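# Park the bicycle upright in the floor rack

## Task

Get the bike into the floor rack so that one of its wheels sits in the slot, pushed near the slot's closed end, with the kickstand raised completely. When you finish, the bike must be motionless and touching nothing except the rack: no wall, furniture or loose item. The rack is loose on the floor and can shift. If the bike falls or is left leaning, the task fails.

## Robot and tools

Robot: TidyBot++, a single-arm mobile robot. The base is 0.54 m long, 0.50 m wide and 0.38 m tall and rolls on four powered casters. On top sits one seven-joint arm with a two-finger gripper. The shoulder is 0.12 m ahead of the base centre and 0.68 m up. Segment lengths are upper arm 0.42 m, forearm 0.31 m, and hand 0.31 m from wrist to the hand point. There are two cameras: base_camera, fixed on the base, and wrist_camera, which looks along the hand.

Frames: all positions are in metres. In the base frame the origin is on the floor below the base centre, x points forward, y left and z up. The odometry frame is the base frame as it was when the scene began. hand_pose is the midpoint between the finger pads, in the base frame. The hand's own z axis runs out along the fingers, and the fingers close along its y axis.

Tool move: this runs one action, made of any mix of base, joints, target and speeds.
- base: an object of relative offsets measured from where the base is now, along its current axes. translate_m runs -2 to 2 m, forward positive. strafe_m runs -2 to 2 m, left positive. rotate_rad runs -6.3 to 6.3 rad, counter-clockwise seen from above positive.
- joints: absolute angles by name, in rad. joint_1_rad, joint_3_rad, joint_5_rad and joint_7_rad can take any angle and go the short way round, so send steps of less than half a turn. joint_2_rad is limited to -2.249..2.249, joint_4_rad to -2.579..2.579 and joint_6_rad to -2.099..2.099. joint_1_rad positive turns the arm clockwise from above, the opposite of rotate_rad. gripper_pos is a 0..1 scale where 0 is open and 1 is closed. The finger gap is roughly 85*(1-gripper_pos) mm.
- target: one list of seven numbers [x, y, z, qw, qx, qy, qz]. It is an absolute hand pose in the base frame: position in metres, then a unit quaternion. When target is used, joints may contain only gripper_pos.
- speeds: caps for this action only. translate_m and strafe_m take 0.05..0.5 m/s. rotate_rad takes 0.1..1.57 rad/s. When translating and strafing together, set the speed on only one of the two keys.
- cameras: a list containing base_camera, wrist_camera or all. [] returns no images. If omitted, all cameras are returned.
- blocking: true, the default, returns once everything is at rest. false returns quickly while motion continues; check progress with wait(0).
A move with no action just reports the current state.

Other tools:
- wait takes seconds (0..10) and optionally cameras.
- stop brakes all running motions. A braked motion reports "stopped" and can keep pressing on whatever it touches.
- zoom_image takes camera and region [x0,y0,x1,y1] in image pixels, measured from the top-left corner, at most 504x504.
- finished_scene takes scene, the number of the current scene. It ends the scene for good, and the goal must then hold without the robot.

Result lines:
- base_odometry gives x, y and heading. Heading is in rad, left positive. It counts wheel rotation, so wheel slip is counted as travel.
- base_tilt is in degrees, forward and right positive.
- joint_positions, hand_pose and hand_target: hand_target is where the hand would be if every joint reached its target.
- motor_effort is in percent of maximum, with the peak shown in brackets. Motor temperatures are also reported.
- base_status, joint_status and hand_status each report one of: done, moving, off_target, stopped, not_followed, contact_stop, time_out, torque_fault or limit_stop_at_motor_heat.
- "pictures" lists the order of the images.
- on_its_own describes motion that was not commanded.
A hand move counts as done within 10 mm and 2 degrees, and most moves finish off_target by a few cm. To correct a hand move, add (desired - hand_pose) to the previous target. To keep the hand where it is, resend hand_target, not hand_pose. For joints, resend last command + (desired - reading). "pose unreachable" or "joint command not followed" means the arm targets were held back, for example because of self-collision. A refused call, or a contact_stop, time_out or torque fault that you did not command, cancels the remaining calls in your reply.

Calibration: base_camera is a pinhole camera at 644x364, located near [0.226, 0, 0.345] in the base frame and tilted downward. wrist_camera is a fisheye at 644x476. Both have small pose and intrinsic errors. The wrist camera's pose also picks up errors in the joint readings.

Cautions:
- The arm does not avoid obstacles and will keep pushing once blocked. Nothing stops it from hitting the base, and a reported "ARM HIT" means a hard contact.
- Driving or turning while the arm is caught on something more than about 0.6 m up can tip the robot. So can sideways pushes on a raised hand, or swinging a stretched arm sideways. To recover, pull the arm back or back the base away.
- A blocked base shoves hard and may still report done. Compare odometry against the images.
- Torque spikes above 104.5 N m on joints 1-4, or 51.3 N m on joints 5-7, freeze the arm for a while. Motors reaching 75 °C cause a heat stop. After either, resend your targets.
- The arm sags under load. Never command a loaded joint to its current reading.
- Closed fingers squeeze with about 100-150 N. Avoid gripping a part that is still resting on something, and avoid yanking, twisting or fast-swinging the bike. Don't drop it, release it while it moves, or slam it.
- The rack slides, so push gently. The bike may get brief external tugs.
- Before finishing, confirm in the images that the kickstand is fully up, the wheel is deep in the slot, and the bike is upright, still and touching only the rack.

Each tool is called after ">>>" as name(argument=value, ...), one argument or row to a line, values as JSON.

## Session

>>> move(
)

Scene clock: 0.00 s.
Motor temperatures (°C): [25 27 23 27 34 38 31]
base_odometry: x=+0.000 y=+0.000 heading=+0.000
base_tilt: forward=+0.2 right=+0.0
base_status: not commanded
joint_positions: joint_1_rad=+0.000 joint_2_rad=-0.366 joint_3_rad=+3.111 joint_4_rad=-2.541 joint_5_rad=+0.018 joint_6_rad=-0.847 joint_7_rad=+1.539 gripper_pos=+0.000
joint_status: not commanded
motor_effort: joint_1_rad=+1 joint_2_rad=-1 joint_3_rad=+0 joint_4_rad=+15 joint_5_rad=+1 joint_6_rad=+1 joint_7_rad=+1
hand_pose: x=+0.2640 y=+0.0002 z=+0.5870 quat_wxyz=(+0.011, +0.998, +0.004, +0.060) (m; base frame)
hand_target: x=+0.2640 y=+0.0002 z=+0.5870 quat_wxyz=(+0.011, +0.998, +0.004, +0.060) (m; base frame)
hand_status: not commanded
pictures: base_camera, wrist_camera

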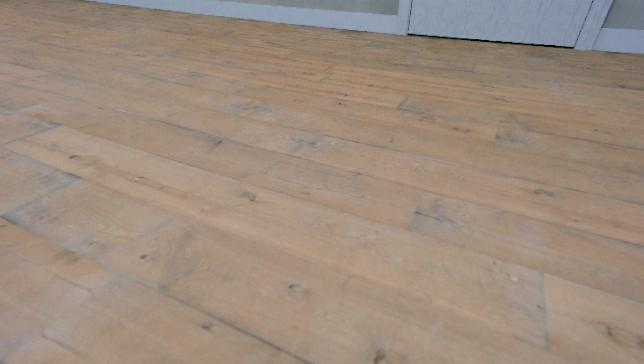

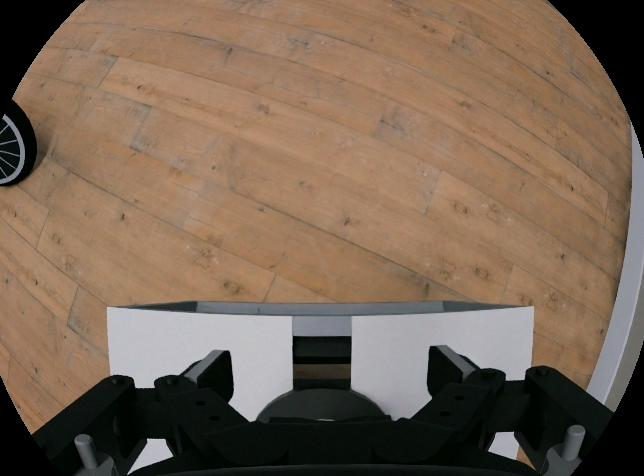

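>>> move(
  joints={"joint_6_rad": 0.1},
)

>>> move(
  base={"rotate_rad": 1.0},
)

>>> move(
  base={"rotate_rad": 1.0},
)

Scene clock: 1.83 s.
Motor temperatures (°C): [25 27 23 27 34 38 31]
move: done
base_odometry: x=+0.000 y=+0.000 heading=+0.000
base_tilt: forward=+0.2 right=+0.0
base_status: not commanded
joint_positions: joint_1_rad=+0.000 joint_2_rad=-0.366 joint_3_rad=+3.111 joint_4_rad=-2.540 joint_5_rad=+0.018 joint_6_rad=+0.023 joint_7_rad=+1.539 gripper_pos=+0.000
joint_status: all done
motor_effort: joint_1_rad=+1(1) joint_2_rad=-4(4) joint_3_rad=+0(1) joint_4_rad=+19(19) joint_5_rad=+1(2) joint_6_rad=+7(7) joint_7_rad=+1(1)
hand_pose: x=+0.4872 y=+0.0122 z=+0.7257 quat_wxyz=(-0.005, +0.880, +0.009, +0.475) (m; base frame)
hand_target: x=+0.4992 y=+0.0132 z=+0.7456 quat_wxyz=(-0.007, +0.861, +0.009, +0.508) (m; base frame)
hand_status: not commanded
pictures: base_camera, wrist_camera
camera_calibration:
wrist_camera: T_world_to_cam=[[0.0429352, -0.997306, -0.0594772, 0.0444766], [-0.562855, 0.0250398, -0.826176, 0.923187], [0.82544, 0.0689491, -0.560264, 0.138127], [0, 0, 0, 1]] pos_world=[0.403695, 0.0117166, 0.842748]

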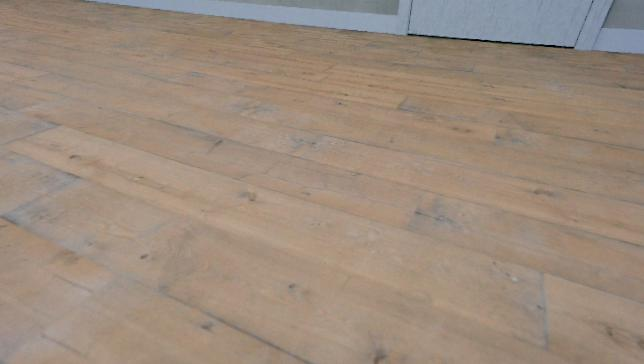

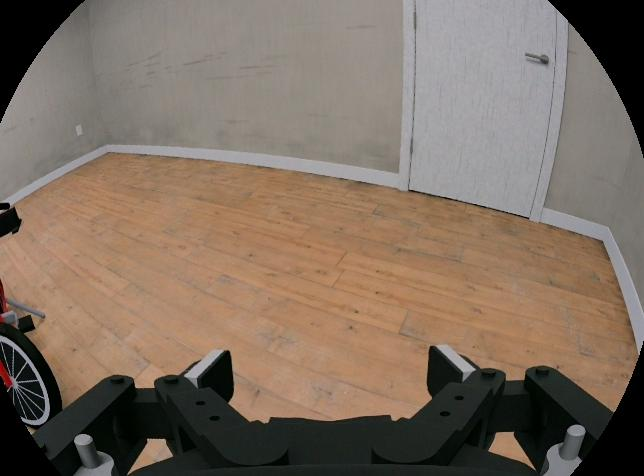

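Scene clock: 3.73 s.
Motor temperatures (°C): [25 27 23 27 34 38 31]
move: done
base_odometry: x=+0.000 y=+0.000 heading=+0.999
base_tilt: forward=+0.2 right=+0.0
base_status: done
joint_positions: joint_1_rad=+0.000 joint_2_rad=-0.366 joint_3_rad=+3.111 joint_4_rad=-2.540 joint_5_rad=+0.018 joint_6_rad=+0.024 joint_7_rad=+1.539 gripper_pos=+0.000
joint_status: not commanded
motor_effort: joint_1_rad=+1(2) joint_2_rad=-4(5) joint_3_rad=+0(1) joint_4_rad=+19(19) joint_5_rad=+1(2) joint_6_rad=+7(8) joint_7_rad=+1(1)
hand_pose: x=+0.4873 y=+0.0122 z=+0.7258 quat_wxyz=(-0.005, +0.880, +0.009, +0.476) (m; base frame)
hand_target: x=+0.4992 y=+0.0132 z=+0.7456 quat_wxyz=(-0.007, +0.861, +0.009, +0.508) (m; base frame)
hand_status: not commanded
pictures: base_camera, wrist_camera
camera_calibration:
wrist_camera: T_world_to_cam=[[0.042961, -0.997305, -0.0594757, 0.0444694], [-0.562604, 0.025045, -0.826347, 0.923283], [0.825609, 0.068962, -0.560012, 0.137863], [0, 0, 0, 1]] pos_world=[0.403711, 0.0117186, 0.842802]

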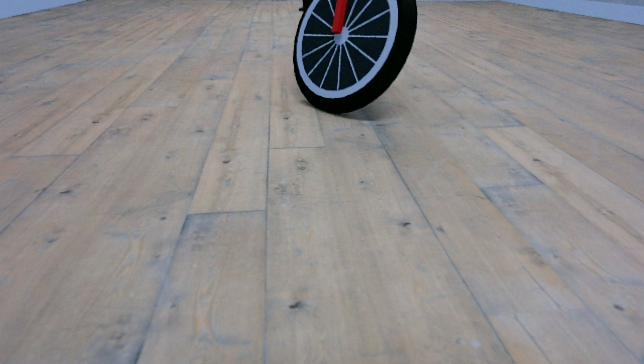

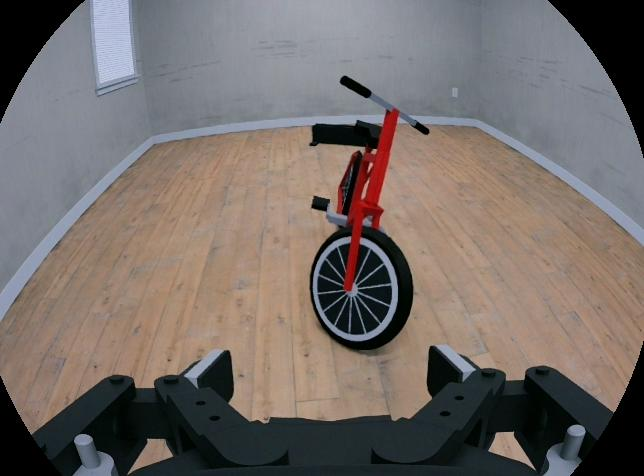

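Scene clock: 5.60 s.
Motor temperatures (°C): [25 27 23 27 34 38 31]
move: done
base_odometry: x=+0.000 y=+0.000 heading=+1.999
base_tilt: forward=+0.3 right=-0.1
base_status: done
joint_positions: joint_1_rad=+0.000 joint_2_rad=-0.366 joint_3_rad=+3.111 joint_4_rad=-2.540 joint_5_rad=+0.018 joint_6_rad=+0.024 joint_7_rad=+1.539 gripper_pos=+0.000
joint_status: not commanded
motor_effort: joint_1_rad=+1(2) joint_2_rad=-4(5) joint_3_rad=+0(2) joint_4_rad=+19(19) joint_5_rad=+0(2) joint_6_rad=+7(7) joint_7_rad=+0(1)
hand_pose: x=+0.4873 y=+0.0122 z=+0.7259 quat_wxyz=(-0.005, +0.880, +0.009, +0.476) (m; base frame)
hand_target: x=+0.4992 y=+0.0132 z=+0.7456 quat_wxyz=(-0.007, +0.861, +0.009, +0.508) (m; base frame)
hand_status: not commanded
pictures: base_camera, wrist_camera
camera_calibration:
wrist_camera: T_world_to_cam=[[0.0429765, -0.997304, -0.0594748, 0.0444651], [-0.562453, 0.0250481, -0.826449, 0.923341], [0.825711, 0.0689697, -0.559861, 0.137705], [0, 0, 0, 1]] pos_world=[0.403721, 0.0117198, 0.842834]

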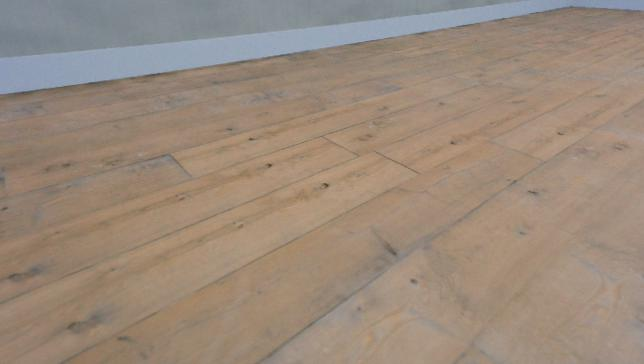

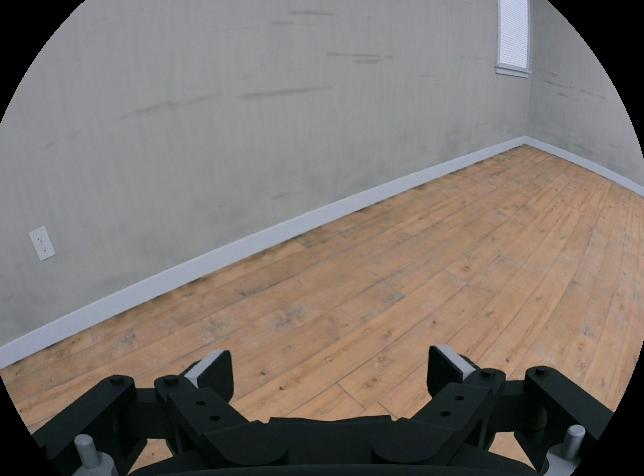

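>>> move(
  base={"rotate_rad": 1.3},
)

>>> move(
  base={"rotate_rad": 1.3},
)

Scene clock: 7.77 s.
Motor temperatures (°C): [25 27 23 27 34 38 31]
move: done
base_odometry: x=+0.000 y=+0.000 heading=-2.985
base_tilt: forward=+0.2 right=+0.0
base_status: done
joint_positions: joint_1_rad=+0.000 joint_2_rad=-0.366 joint_3_rad=+3.111 joint_4_rad=-2.540 joint_5_rad=+0.018 joint_6_rad=+0.024 joint_7_rad=+1.539 gripper_pos=+0.000
joint_status: not commanded
motor_effort: joint_1_rad=+1(2) joint_2_rad=-4(5) joint_3_rad=+0(2) joint_4_rad=+19(19) joint_5_rad=+1(2) joint_6_rad=+7(8) joint_7_rad=+1(1)
hand_pose: x=+0.4874 y=+0.0122 z=+0.7260 quat_wxyz=(-0.005, +0.879, +0.009, +0.476) (m; base frame)
hand_target: x=+0.4992 y=+0.0132 z=+0.7456 quat_wxyz=(-0.007, +0.861, +0.009, +0.508) (m; base frame)
hand_status: not commanded
pictures: base_camera, wrist_camera
camera_calibration:
wrist_camera: T_world_to_cam=[[0.0430179, -0.997303, -0.0594723, 0.0444535], [-0.562052, 0.0250564, -0.826723, 0.923494], [0.825983, 0.0689904, -0.559458, 0.137282], [0, 0, 0, 1]] pos_world=[0.403747, 0.011723, 0.842921]

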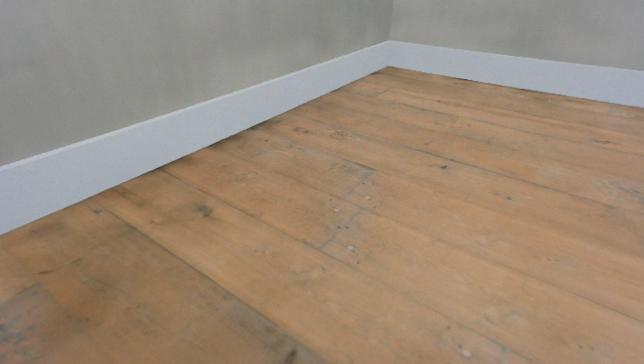

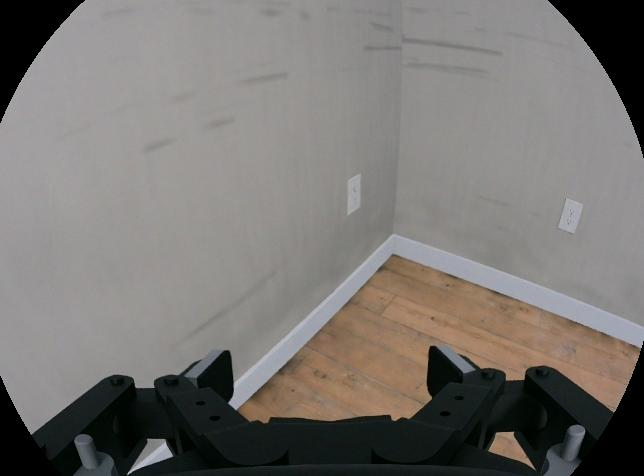

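Scene clock: 9.87 s.
Motor temperatures (°C): [25 27 23 27 34 38 31]
move: done
base_odometry: x=+0.000 y=+0.000 heading=-1.686
base_tilt: forward=+0.2 right=+0.0
base_status: done
joint_positions: joint_1_rad=+0.000 joint_2_rad=-0.366 joint_3_rad=+3.111 joint_4_rad=-2.540 joint_5_rad=+0.018 joint_6_rad=+0.025 joint_7_rad=+1.539 gripper_pos=+0.000
joint_status: not commanded
motor_effort: joint_1_rad=+1(2) joint_2_rad=-4(5) joint_3_rad=+0(2) joint_4_rad=+19(19) joint_5_rad=+1(2) joint_6_rad=+7(8) joint_7_rad=+1(1)
hand_pose: x=+0.4874 y=+0.0122 z=+0.7260 quat_wxyz=(-0.005, +0.879, +0.009, +0.476) (m; base frame)
hand_target: x=+0.4992 y=+0.0132 z=+0.7456 quat_wxyz=(-0.007, +0.861, +0.009, +0.508) (m; base frame)
hand_status: not commanded
pictures: base_camera, wrist_camera
camera_calibration:
wrist_camera: T_world_to_cam=[[0.0430386, -0.997302, -0.0594711, 0.0444477], [-0.561851, 0.0250606, -0.826859, 0.923571], [0.826118, 0.0690007, -0.559256, 0.13707], [0, 0, 0, 1]] pos_world=[0.40376, 0.0117246, 0.842964]

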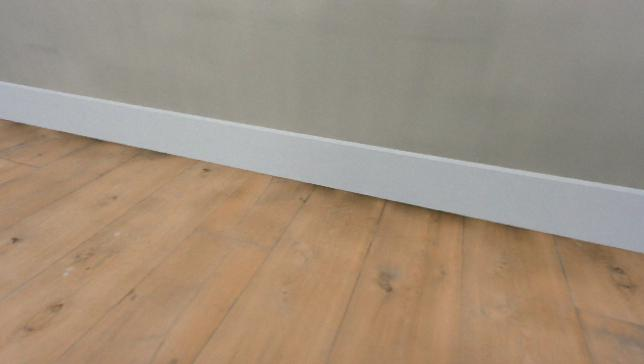

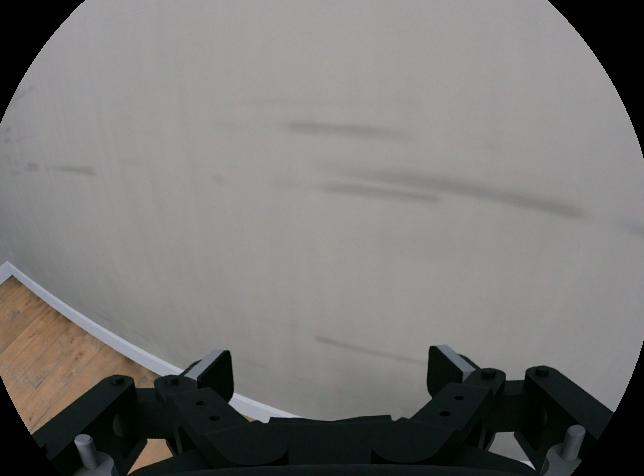

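>>> move(
  base={"rotate_rad": 2.6},
)

>>> zoom_image(
  camera="wrist_camera",
  region=[150, 50, 550, 380],
)

Scene clock: 12.87 s.
Motor temperatures (°C): [25 27 23 27 34 38 31]
move: done
base_odometry: x=+0.000 y=+0.000 heading=+0.913
base_tilt: forward=+0.2 right=+0.0
base_status: done
joint_positions: joint_1_rad=+0.000 joint_2_rad=-0.366 joint_3_rad=+3.111 joint_4_rad=-2.540 joint_5_rad=+0.018 joint_6_rad=+0.025 joint_7_rad=+1.539 gripper_pos=+0.000
joint_status: not commanded
motor_effort: joint_1_rad=+1(2) joint_2_rad=-4(5) joint_3_rad=+1(2) joint_4_rad=+19(19) joint_5_rad=+1(2) joint_6_rad=+7(7) joint_7_rad=+1(1)
hand_pose: x=+0.4875 y=+0.0122 z=+0.7262 quat_wxyz=(-0.005, +0.879, +0.009, +0.476) (m; base frame)
hand_target: x=+0.4992 y=+0.0132 z=+0.7456 quat_wxyz=(-0.007, +0.861, +0.009, +0.508) (m; base frame)
hand_status: not commanded
pictures: base_camera, wrist_camera
camera_calibration:
wrist_camera: T_world_to_cam=[[0.0430851, -0.9973, -0.0594683, 0.0444346], [-0.561398, 0.02507, -0.827166, 0.923743], [0.826423, 0.069024, -0.558802, 0.136594], [0, 0, 0, 1]] pos_world=[0.403789, 0.0117282, 0.843061]

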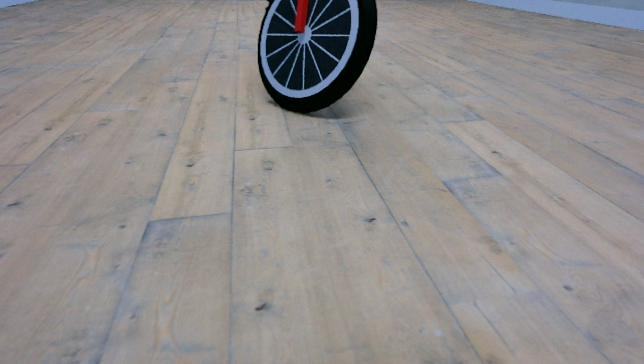

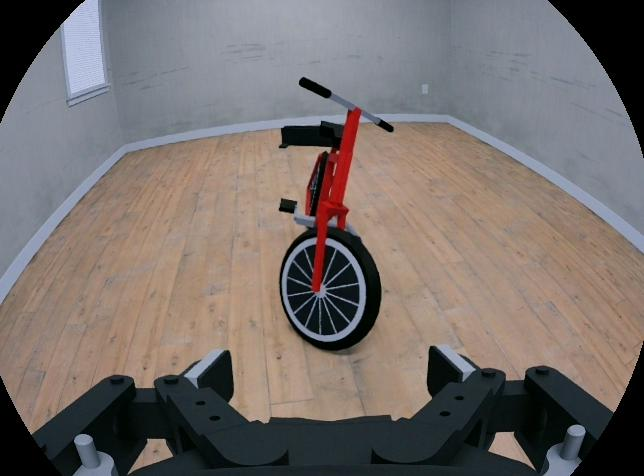

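Scaled by 1.260.

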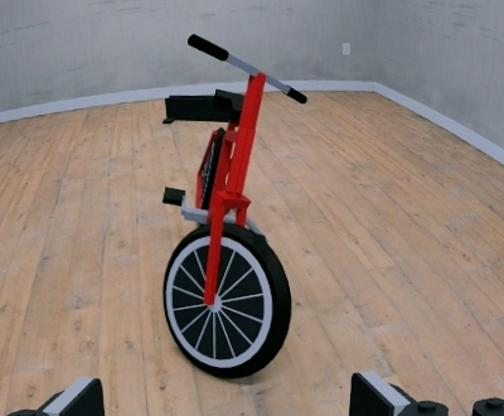

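>>> move(
  base={"rotate_rad": -1.7},
)

>>> zoom_image(
  camera="wrist_camera",
  region=[0, 100, 504, 476],
)

Scene clock: 15.53 s.
Motor temperatures (°C): [25 27 23 27 34 38 31]
move: done
base_odometry: x=+0.000 y=+0.000 heading=-0.786
base_tilt: forward=+0.2 right=+0.0
base_status: done
joint_positions: joint_1_rad=+0.000 joint_2_rad=-0.366 joint_3_rad=+3.111 joint_4_rad=-2.540 joint_5_rad=+0.018 joint_6_rad=+0.025 joint_7_rad=+1.539 gripper_pos=+0.000
joint_status: not commanded
motor_effort: joint_1_rad=+1(2) joint_2_rad=-4(5) joint_3_rad=+1(2) joint_4_rad=+19(19) joint_5_rad=+1(2) joint_6_rad=+7(7) joint_7_rad=+1(1)
hand_pose: x=+0.4875 y=+0.0123 z=+0.7262 quat_wxyz=(-0.005, +0.879, +0.009, +0.476) (m; base frame)
hand_target: x=+0.4992 y=+0.0132 z=+0.7456 quat_wxyz=(-0.007, +0.861, +0.009, +0.508) (m; base frame)
hand_status: not commanded
pictures: base_camera, wrist_camera
camera_calibration:
wrist_camera: T_world_to_cam=[[0.0431541, -0.997297, -0.0594677, 0.0444248], [-0.561299, 0.025039, -0.827234, 0.923782], [0.826487, 0.0690777, -0.558702, 0.136489], [0, 0, 0, 1]] pos_world=[0.403795, 0.0117457, 0.843082]

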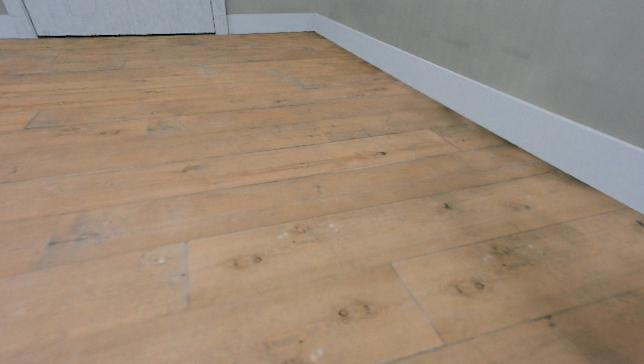

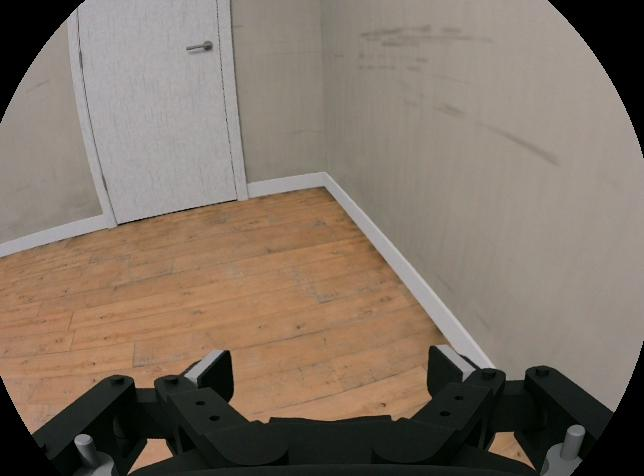

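Scaled by 1.000.

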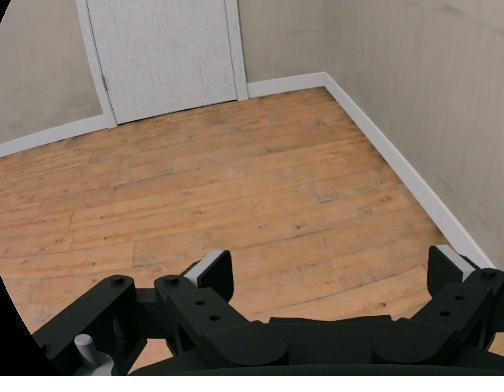

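>>> move(
  base={"rotate_rad": -1.5},
  joints={"joint_6_rad": -0.3},
)

>>> move(
  base={"rotate_rad": -1.3},
)

>>> move(
  base={"rotate_rad": -1.3},
)

>>> move(
  base={"rotate_rad": -1.3},
)

Scene clock: 17.90 s.
Motor temperatures (°C): [25 27 23 27 34 38 31]
move: done
base_odometry: x=+0.000 y=+0.000 heading=-2.285
base_tilt: forward=+0.2 right=+0.0
base_status: done
joint_positions: joint_1_rad=+0.000 joint_2_rad=-0.366 joint_3_rad=+3.111 joint_4_rad=-2.543 joint_5_rad=+0.018 joint_6_rad=-0.266 joint_7_rad=+1.539 gripper_pos=+0.000
joint_status: all done
motor_effort: joint_1_rad=+1(2) joint_2_rad=-3(4) joint_3_rad=+1(1) joint_4_rad=+17(20) joint_5_rad=+0(2) joint_6_rad=+5(7) joint_7_rad=+1(1)
hand_pose: x=+0.4268 y=+0.0082 z=+0.6574 quat_wxyz=(+0.000, +0.939, +0.007, +0.343) (m; base frame)
hand_target: x=+0.4192 y=+0.0077 z=+0.6514 quat_wxyz=(+0.001, +0.945, +0.007, +0.327) (m; base frame)
hand_status: not commanded
pictures: base_camera, wrist_camera
camera_calibration:
wrist_camera: T_world_to_cam=[[0.0183916, -0.998185, -0.0573379, 0.048088], [-0.776399, 0.0218754, -0.629862, 0.794906], [0.629973, 0.0561012, -0.774588, 0.374409], [0, 0, 0, 1]] pos_world=[0.380412, 0.00960698, 0.793451]

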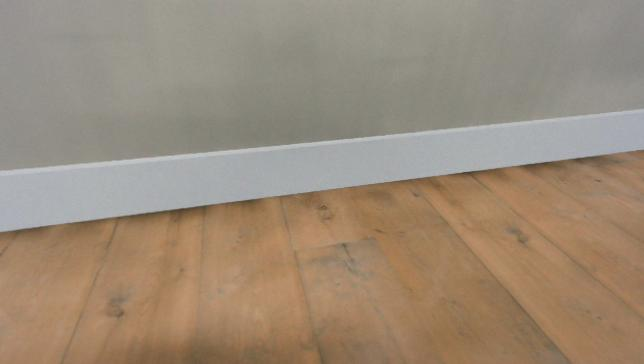

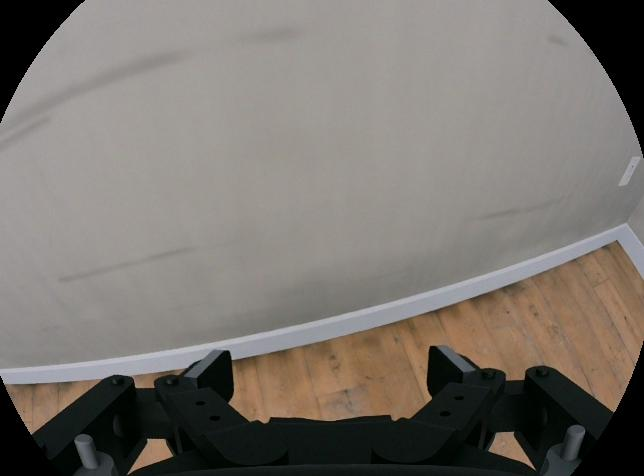

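Scene clock: 20.00 s.
Motor temperatures (°C): [25 27 23 27 34 38 31]
move: done
base_odometry: x=+0.000 y=+0.000 heading=+2.699
base_tilt: forward=+0.2 right=+0.0
base_status: done
joint_positions: joint_1_rad=+0.000 joint_2_rad=-0.366 joint_3_rad=+3.111 joint_4_rad=-2.543 joint_5_rad=+0.018 joint_6_rad=-0.266 joint_7_rad=+1.539 gripper_pos=+0.000
joint_status: not commanded
motor_effort: joint_1_rad=+1(2) joint_2_rad=-3(3) joint_3_rad=+1(1) joint_4_rad=+18(18) joint_5_rad=+1(2) joint_6_rad=+5(6) joint_7_rad=+1(1)
hand_pose: x=+0.4268 y=+0.0082 z=+0.6574 quat_wxyz=(+0.000, +0.939, +0.007, +0.343) (m; base frame)
hand_target: x=+0.4192 y=+0.0077 z=+0.6514 quat_wxyz=(+0.001, +0.945, +0.007, +0.327) (m; base frame)
hand_status: not commanded
pictures: base_camera, wrist_camera
camera_calibration:
wrist_camera: T_world_to_cam=[[0.0183916, -0.998185, -0.0573379, 0.048088], [-0.776399, 0.0218754, -0.629862, 0.794906], [0.629973, 0.0561012, -0.774588, 0.374409], [0, 0, 0, 1]] pos_world=[0.380412, 0.00960698, 0.793451]

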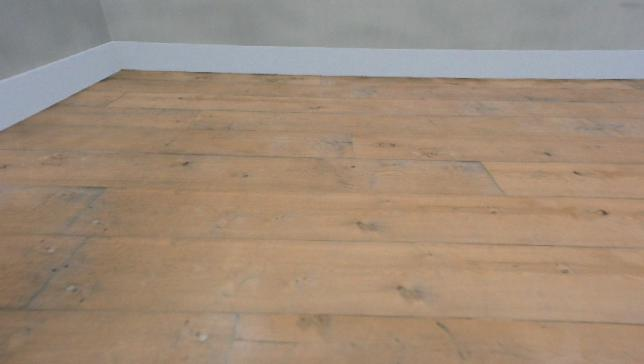

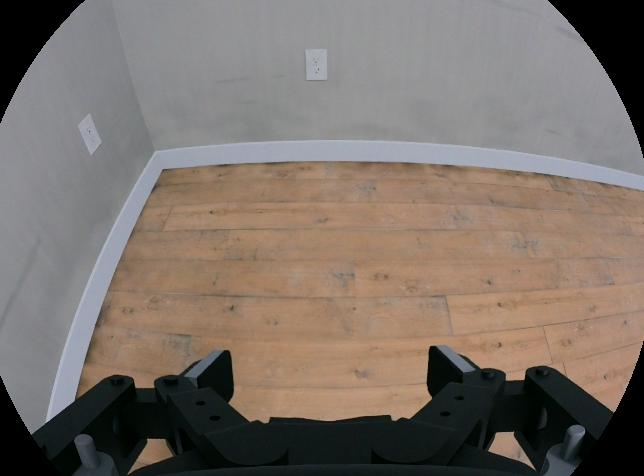

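Scene clock: 22.10 s.
Motor temperatures (°C): [25 27 23 27 34 38 31]
move: done
base_odometry: x=+0.000 y=+0.000 heading=+1.400
base_tilt: forward=+0.2 right=-0.1
base_status: done
joint_positions: joint_1_rad=+0.000 joint_2_rad=-0.366 joint_3_rad=+3.111 joint_4_rad=-2.543 joint_5_rad=+0.018 joint_6_rad=-0.266 joint_7_rad=+1.539 gripper_pos=+0.000
joint_status: not commanded
motor_effort: joint_1_rad=+1(1) joint_2_rad=-3(4) joint_3_rad=+0(1) joint_4_rad=+17(18) joint_5_rad=+1(2) joint_6_rad=+6(6) joint_7_rad=+1(1)
hand_pose: x=+0.4268 y=+0.0082 z=+0.6574 quat_wxyz=(+0.000, +0.939, +0.007, +0.343) (m; base frame)
hand_target: x=+0.4192 y=+0.0077 z=+0.6514 quat_wxyz=(+0.001, +0.945, +0.007, +0.327) (m; base frame)
hand_status: not commanded
pictures: base_camera, wrist_camera
camera_calibration:
wrist_camera: T_world_to_cam=[[0.0183916, -0.998185, -0.0573379, 0.048088], [-0.776399, 0.0218754, -0.629862, 0.794906], [0.629973, 0.0561012, -0.774588, 0.374409], [0, 0, 0, 1]] pos_world=[0.380412, 0.00960698, 0.793451]

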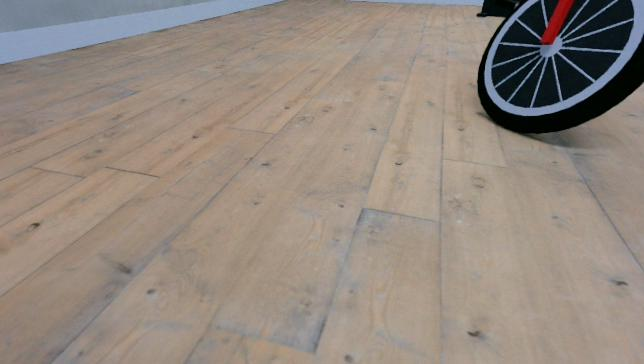

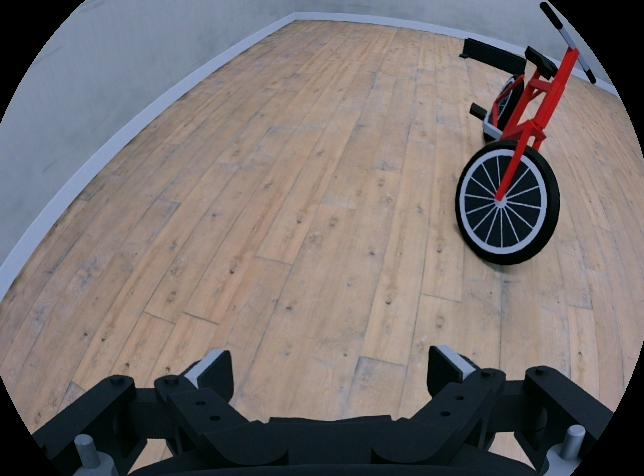

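Scene clock: 24.20 s.
Motor temperatures (°C): [25 27 23 27 34 38 31]
move: done
base_odometry: x=+0.000 y=+0.000 heading=+0.101
base_tilt: forward=+0.2 right=+0.0
base_status: done
joint_positions: joint_1_rad=+0.000 joint_2_rad=-0.366 joint_3_rad=+3.111 joint_4_rad=-2.543 joint_5_rad=+0.018 joint_6_rad=-0.266 joint_7_rad=+1.539 gripper_pos=+0.000
joint_status: not commanded
motor_effort: joint_1_rad=+1(2) joint_2_rad=-3(4) joint_3_rad=+0(1) joint_4_rad=+18(18) joint_5_rad=+1(2) joint_6_rad=+5(6) joint_7_rad=+1(1)
hand_pose: x=+0.4268 y=+0.0082 z=+0.6574 quat_wxyz=(+0.000, +0.939, +0.007, +0.343) (m; base frame)
hand_target: x=+0.4192 y=+0.0077 z=+0.6514 quat_wxyz=(+0.001, +0.945, +0.007, +0.327) (m; base frame)
hand_status: not commanded
pictures: base_camera, wrist_camera
camera_calibration:
wrist_camera: T_world_to_cam=[[0.0183916, -0.998185, -0.0573379, 0.048088], [-0.776399, 0.0218754, -0.629862, 0.794906], [0.629973, 0.0561012, -0.774588, 0.374409], [0, 0, 0, 1]] pos_world=[0.380412, 0.00960698, 0.793451]

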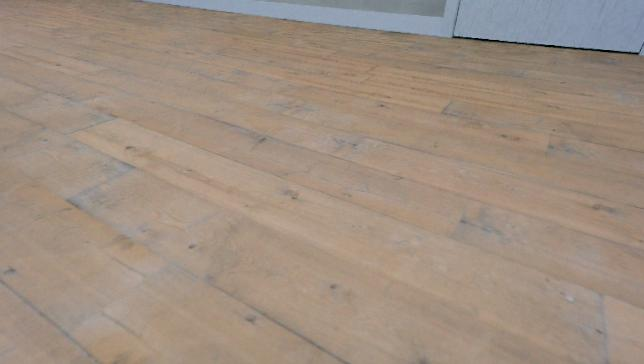

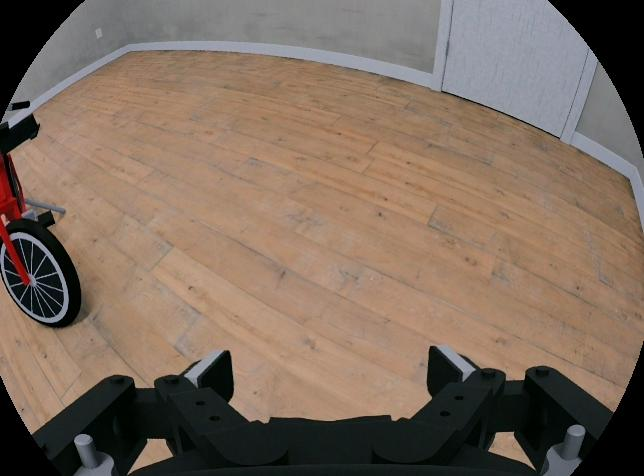

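>>> move(
  base={"rotate_rad": 1.2},
  joints={"joint_6_rad": 0.0},
)

>>> zoom_image(
  camera="wrist_camera",
  region=[280, 40, 480, 190],
)

Scene clock: 26.50 s.
Motor temperatures (°C): [25 27 23 27 34 38 31]
move: done
base_odometry: x=+0.000 y=+0.000 heading=+1.300
base_tilt: forward=+0.2 right=+0.0
base_status: done
joint_positions: joint_1_rad=+0.000 joint_2_rad=-0.366 joint_3_rad=+3.111 joint_4_rad=-2.536 joint_5_rad=+0.018 joint_6_rad=-0.035 joint_7_rad=+1.539 gripper_pos=+0.000
joint_status: all done
motor_effort: joint_1_rad=+1(2) joint_2_rad=-4(5) joint_3_rad=+1(2) joint_4_rad=+19(20) joint_5_rad=+1(2) joint_6_rad=+7(7) joint_7_rad=+1(1)
hand_pose: x=+0.4783 y=+0.0115 z=+0.7129 quat_wxyz=(-0.004, +0.892, +0.009, +0.452) (m; base frame)
hand_target: x=+0.4828 y=+0.0119 z=+0.7192 quat_wxyz=(-0.005, +0.885, +0.009, +0.465) (m; base frame)
hand_status: not commanded
pictures: base_camera, wrist_camera
camera_calibration:
wrist_camera: T_world_to_cam=[[0.0383336, -0.997487, -0.0595814, 0.0456849], [-0.60666, 0.0241482, -0.794594, 0.906041], [0.794036, 0.0666054, -0.60421, 0.184712], [0, 0, 0, 1]] pos_world=[0.40124, 0.0113881, 0.834262]

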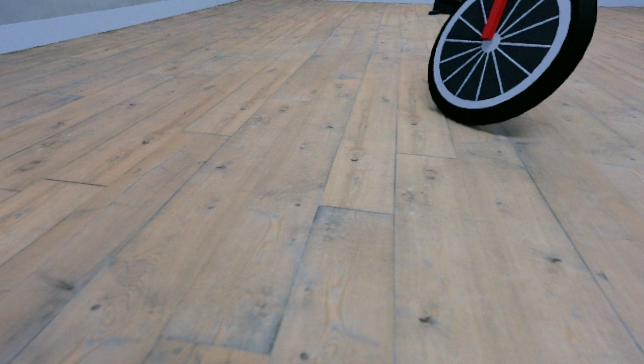

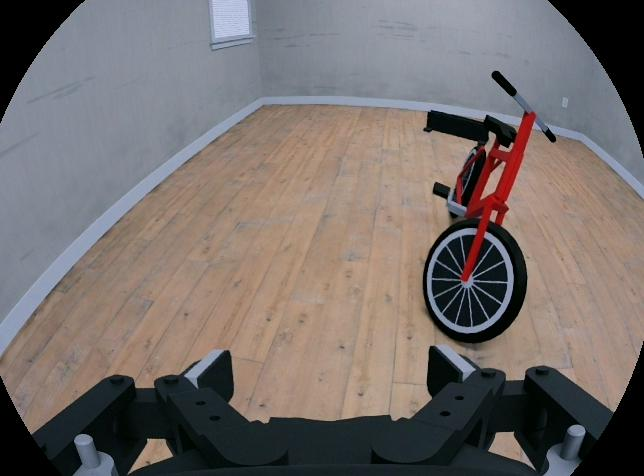

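Scaled by 2.520.

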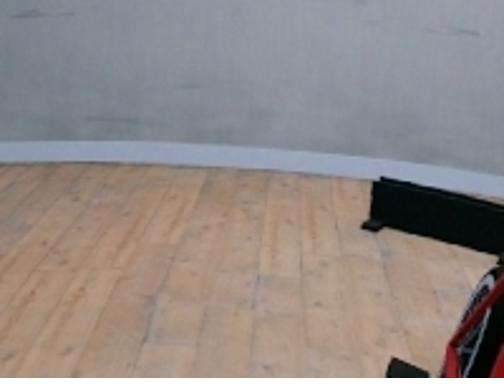

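>>> move(
  base={"translate_m": 1.253, "strafe_m": 0.348},
)

>>> move(
  base={"rotate_rad": -0.6},
)

>>> zoom_image(
  camera="wrist_camera",
  region=[100, 30, 604, 300],
)

Scene clock: 31.30 s.
Motor temperatures (°C): [25 27 23 27 34 38 31]
move: done
base_odometry: x=+0.000 y=+1.301 heading=+1.301
base_tilt: forward=+0.2 right=+0.0
base_status: done
joint_positions: joint_1_rad=+0.000 joint_2_rad=-0.366 joint_3_rad=+3.111 joint_4_rad=-2.536 joint_5_rad=+0.018 joint_6_rad=-0.035 joint_7_rad=+1.539 gripper_pos=+0.000
joint_status: not commanded
motor_effort: joint_1_rad=+1(1) joint_2_rad=-4(6) joint_3_rad=+1(1) joint_4_rad=+18(20) joint_5_rad=+1(2) joint_6_rad=+7(7) joint_7_rad=+1(1)
hand_pose: x=+0.4783 y=+0.0115 z=+0.7129 quat_wxyz=(-0.004, +0.892, +0.009, +0.452) (m; base frame)
hand_target: x=+0.4828 y=+0.0119 z=+0.7192 quat_wxyz=(-0.005, +0.885, +0.009, +0.465) (m; base frame)
hand_status: not commanded
pictures: base_camera, wrist_camera
camera_calibration:
wrist_camera: T_world_to_cam=[[0.0383368, -0.997487, -0.0595783, 0.0456823], [-0.606614, 0.0241478, -0.79463, 0.906049], [0.794072, 0.0666046, -0.604164, 0.184682], [0, 0, 0, 1]] pos_world=[0.401219, 0.0113877, 0.834274]

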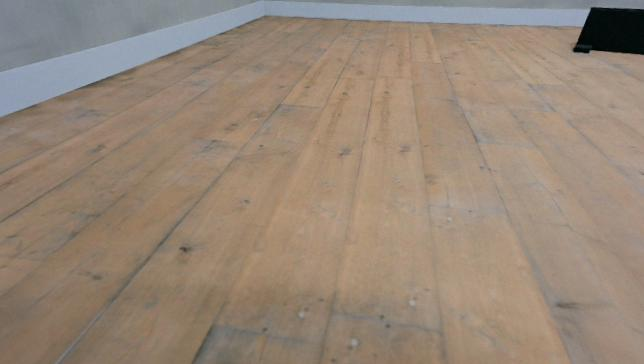

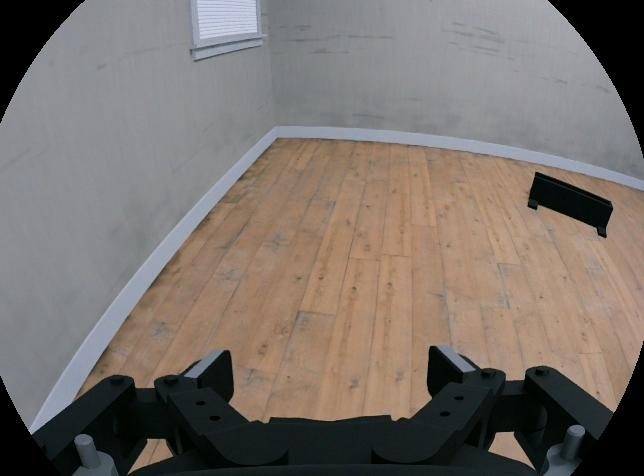

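Scene clock: 32.83 s.
Motor temperatures (°C): [25 27 23 27 34 38 31]
move: done
base_odometry: x=+0.000 y=+1.301 heading=+0.701
base_tilt: forward=+0.2 right=+0.0
base_status: done
joint_positions: joint_1_rad=+0.000 joint_2_rad=-0.366 joint_3_rad=+3.111 joint_4_rad=-2.536 joint_5_rad=+0.018 joint_6_rad=-0.035 joint_7_rad=+1.539 gripper_pos=+0.000
joint_status: not commanded
motor_effort: joint_1_rad=+1(2) joint_2_rad=-4(5) joint_3_rad=+0(2) joint_4_rad=+19(19) joint_5_rad=+1(2) joint_6_rad=+7(7) joint_7_rad=+1(1)
hand_pose: x=+0.4783 y=+0.0115 z=+0.7129 quat_wxyz=(-0.004, +0.892, +0.009, +0.452) (m; base frame)
hand_target: x=+0.4828 y=+0.0119 z=+0.7192 quat_wxyz=(-0.005, +0.885, +0.009, +0.465) (m; base frame)
hand_status: not commanded
pictures: base_camera, wrist_camera
camera_calibration:
wrist_camera: T_world_to_cam=[[0.0383368, -0.997487, -0.0595783, 0.0456823], [-0.606614, 0.0241478, -0.79463, 0.906049], [0.794072, 0.0666046, -0.604164, 0.184682], [0, 0, 0, 1]] pos_world=[0.401219, 0.0113877, 0.834274]

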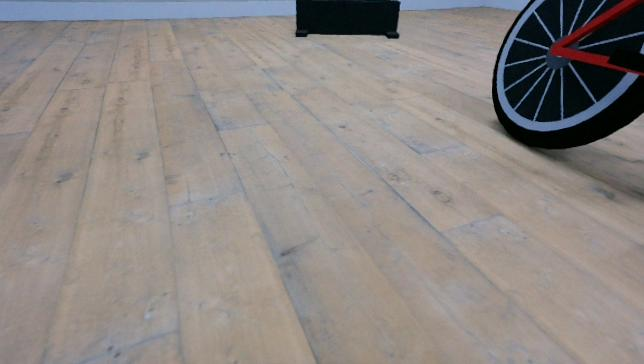

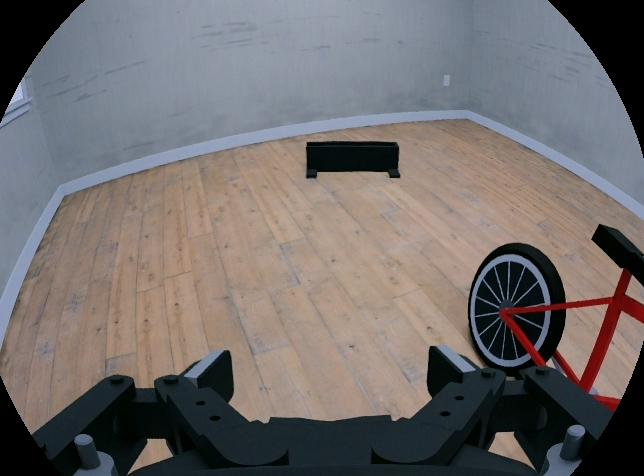

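Scaled by 1.000.

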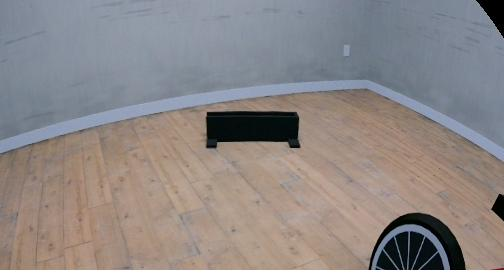

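>>> move(
  base={"translate_m": 1.18, "strafe_m": 0.314},
)

>>> move(
  base={"rotate_rad": -0.4},
)

>>> zoom_image(
  camera="wrist_camera",
  region=[180, 130, 480, 340],
)

Scene clock: 37.07 s.
Motor temperatures (°C): [25 27 23 27 34 38 31]
move: done
base_odometry: x=+0.699 y=+2.302 heading=+0.701
base_tilt: forward=+0.2 right=+0.0
base_status: done
joint_positions: joint_1_rad=+0.000 joint_2_rad=-0.366 joint_3_rad=+3.111 joint_4_rad=-2.536 joint_5_rad=+0.018 joint_6_rad=-0.035 joint_7_rad=+1.539 gripper_pos=+0.000
joint_status: not commanded
motor_effort: joint_1_rad=+1(1) joint_2_rad=-4(6) joint_3_rad=+1(1) joint_4_rad=+18(20) joint_5_rad=+0(2) joint_6_rad=+7(8) joint_7_rad=+1(1)
hand_pose: x=+0.4783 y=+0.0115 z=+0.7129 quat_wxyz=(-0.004, +0.892, +0.009, +0.452) (m; base frame)
hand_target: x=+0.4828 y=+0.0119 z=+0.7192 quat_wxyz=(-0.005, +0.885, +0.009, +0.465) (m; base frame)
hand_status: not commanded
pictures: base_camera, wrist_camera
camera_calibration:
wrist_camera: T_world_to_cam=[[0.0383408, -0.997487, -0.0595716, 0.0456765], [-0.606544, 0.0241459, -0.794684, 0.906035], [0.794125, 0.0666016, -0.604094, 0.184654], [0, 0, 0, 1]] pos_world=[0.40116, 0.0113864, 0.834281]

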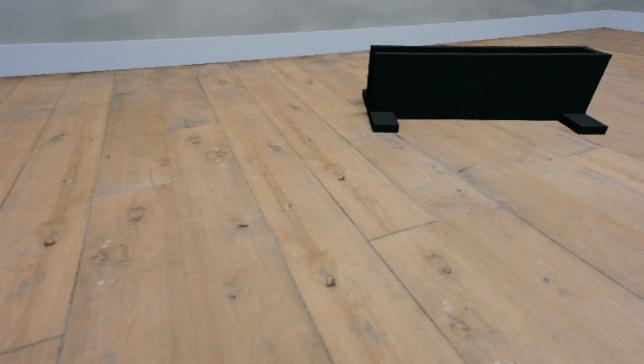

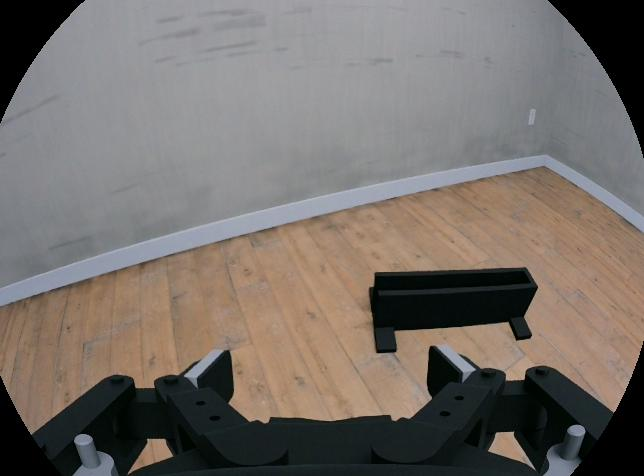

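Scene clock: 38.37 s.
Motor temperatures (°C): [25 27 23 27 34 38 31]
move: done
base_odometry: x=+0.699 y=+2.302 heading=+0.302
base_tilt: forward=+0.2 right=+0.0
base_status: done
joint_positions: joint_1_rad=+0.000 joint_2_rad=-0.366 joint_3_rad=+3.111 joint_4_rad=-2.536 joint_5_rad=+0.018 joint_6_rad=-0.035 joint_7_rad=+1.539 gripper_pos=+0.000
joint_status: not commanded
motor_effort: joint_1_rad=+1(2) joint_2_rad=-4(5) joint_3_rad=+1(2) joint_4_rad=+18(19) joint_5_rad=+1(2) joint_6_rad=+7(7) joint_7_rad=+1(1)
hand_pose: x=+0.4783 y=+0.0115 z=+0.7129 quat_wxyz=(-0.004, +0.892, +0.009, +0.452) (m; base frame)
hand_target: x=+0.4828 y=+0.0119 z=+0.7192 quat_wxyz=(-0.005, +0.885, +0.009, +0.465) (m; base frame)
hand_status: not commanded
pictures: base_camera, wrist_camera
camera_calibration:
wrist_camera: T_world_to_cam=[[0.0383408, -0.997487, -0.0595716, 0.0456765], [-0.606544, 0.0241459, -0.794684, 0.906035], [0.794125, 0.0666016, -0.604094, 0.184654], [0, 0, 0, 1]] pos_world=[0.40116, 0.0113864, 0.834281]

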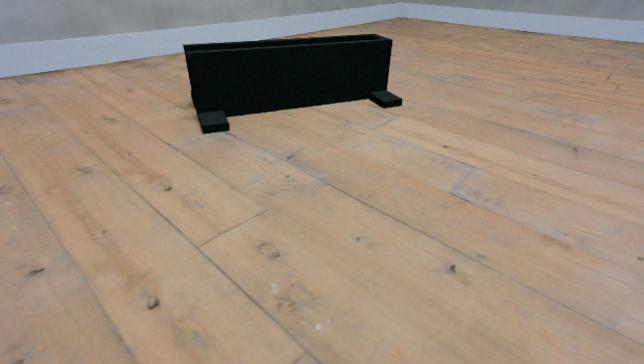

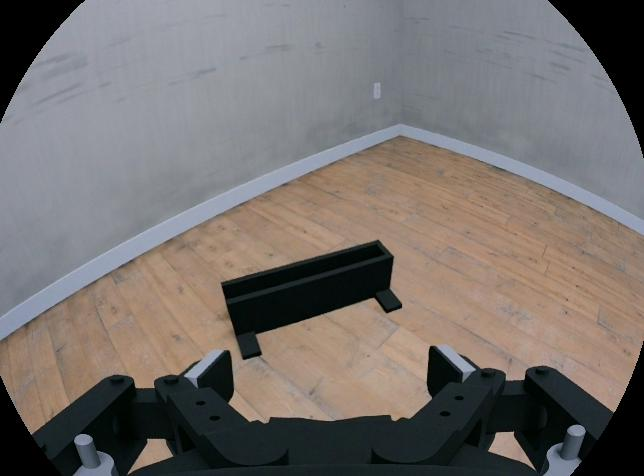

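Scaled by 1.680.

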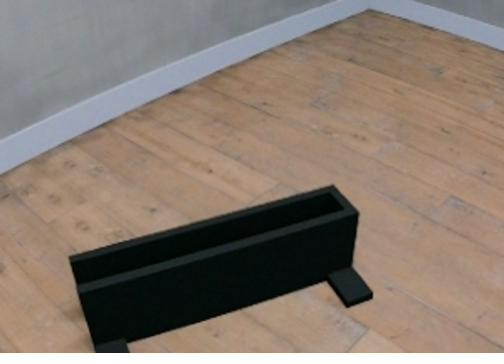

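>>> move(
  base={"rotate_rad": -1.75},
)

>>> zoom_image(
  camera="wrist_camera",
  region=[180, 50, 480, 350],
)

Scene clock: 41.73 s.
Motor temperatures (°C): [25 27 23 27 34 38 31]
move: done
base_odometry: x=+0.699 y=+2.302 heading=-1.447
base_tilt: forward=+0.2 right=+0.0
base_status: done
joint_positions: joint_1_rad=+0.000 joint_2_rad=-0.366 joint_3_rad=+3.111 joint_4_rad=-2.536 joint_5_rad=+0.018 joint_6_rad=-0.035 joint_7_rad=+1.539 gripper_pos=+0.000
joint_status: not commanded
motor_effort: joint_1_rad=+1(2) joint_2_rad=-4(5) joint_3_rad=+0(2) joint_4_rad=+19(19) joint_5_rad=+1(2) joint_6_rad=+7(7) joint_7_rad=+1(1)
hand_pose: x=+0.4783 y=+0.0115 z=+0.7129 quat_wxyz=(-0.004, +0.892, +0.009, +0.452) (m; base frame)
hand_target: x=+0.4828 y=+0.0119 z=+0.7192 quat_wxyz=(-0.005, +0.885, +0.009, +0.465) (m; base frame)
hand_status: not commanded
pictures: base_camera, wrist_camera
camera_calibration:
wrist_camera: T_world_to_cam=[[0.0383408, -0.997487, -0.0595716, 0.0456765], [-0.606544, 0.0241459, -0.794684, 0.906035], [0.794125, 0.0666016, -0.604094, 0.184654], [0, 0, 0, 1]] pos_world=[0.40116, 0.0113864, 0.834281]

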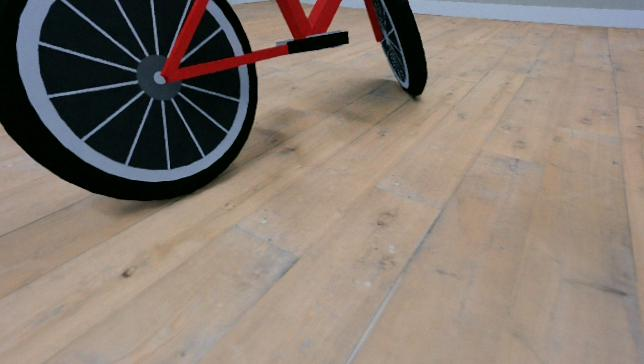

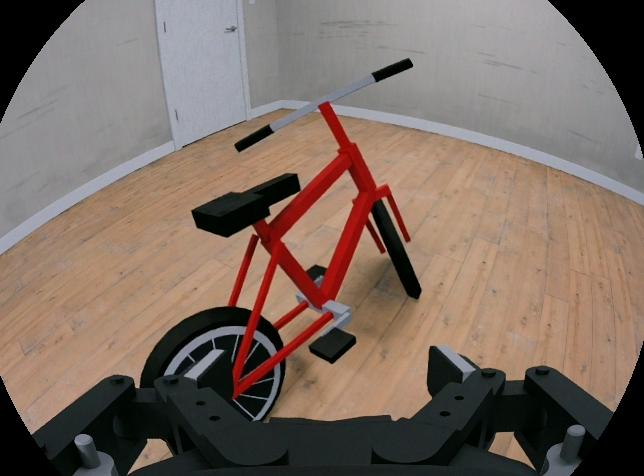

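Scaled by 1.680.

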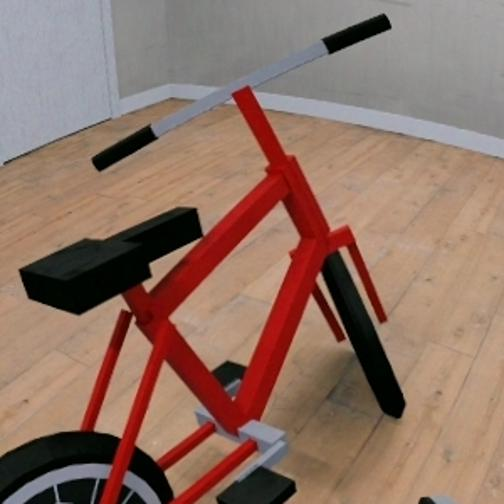

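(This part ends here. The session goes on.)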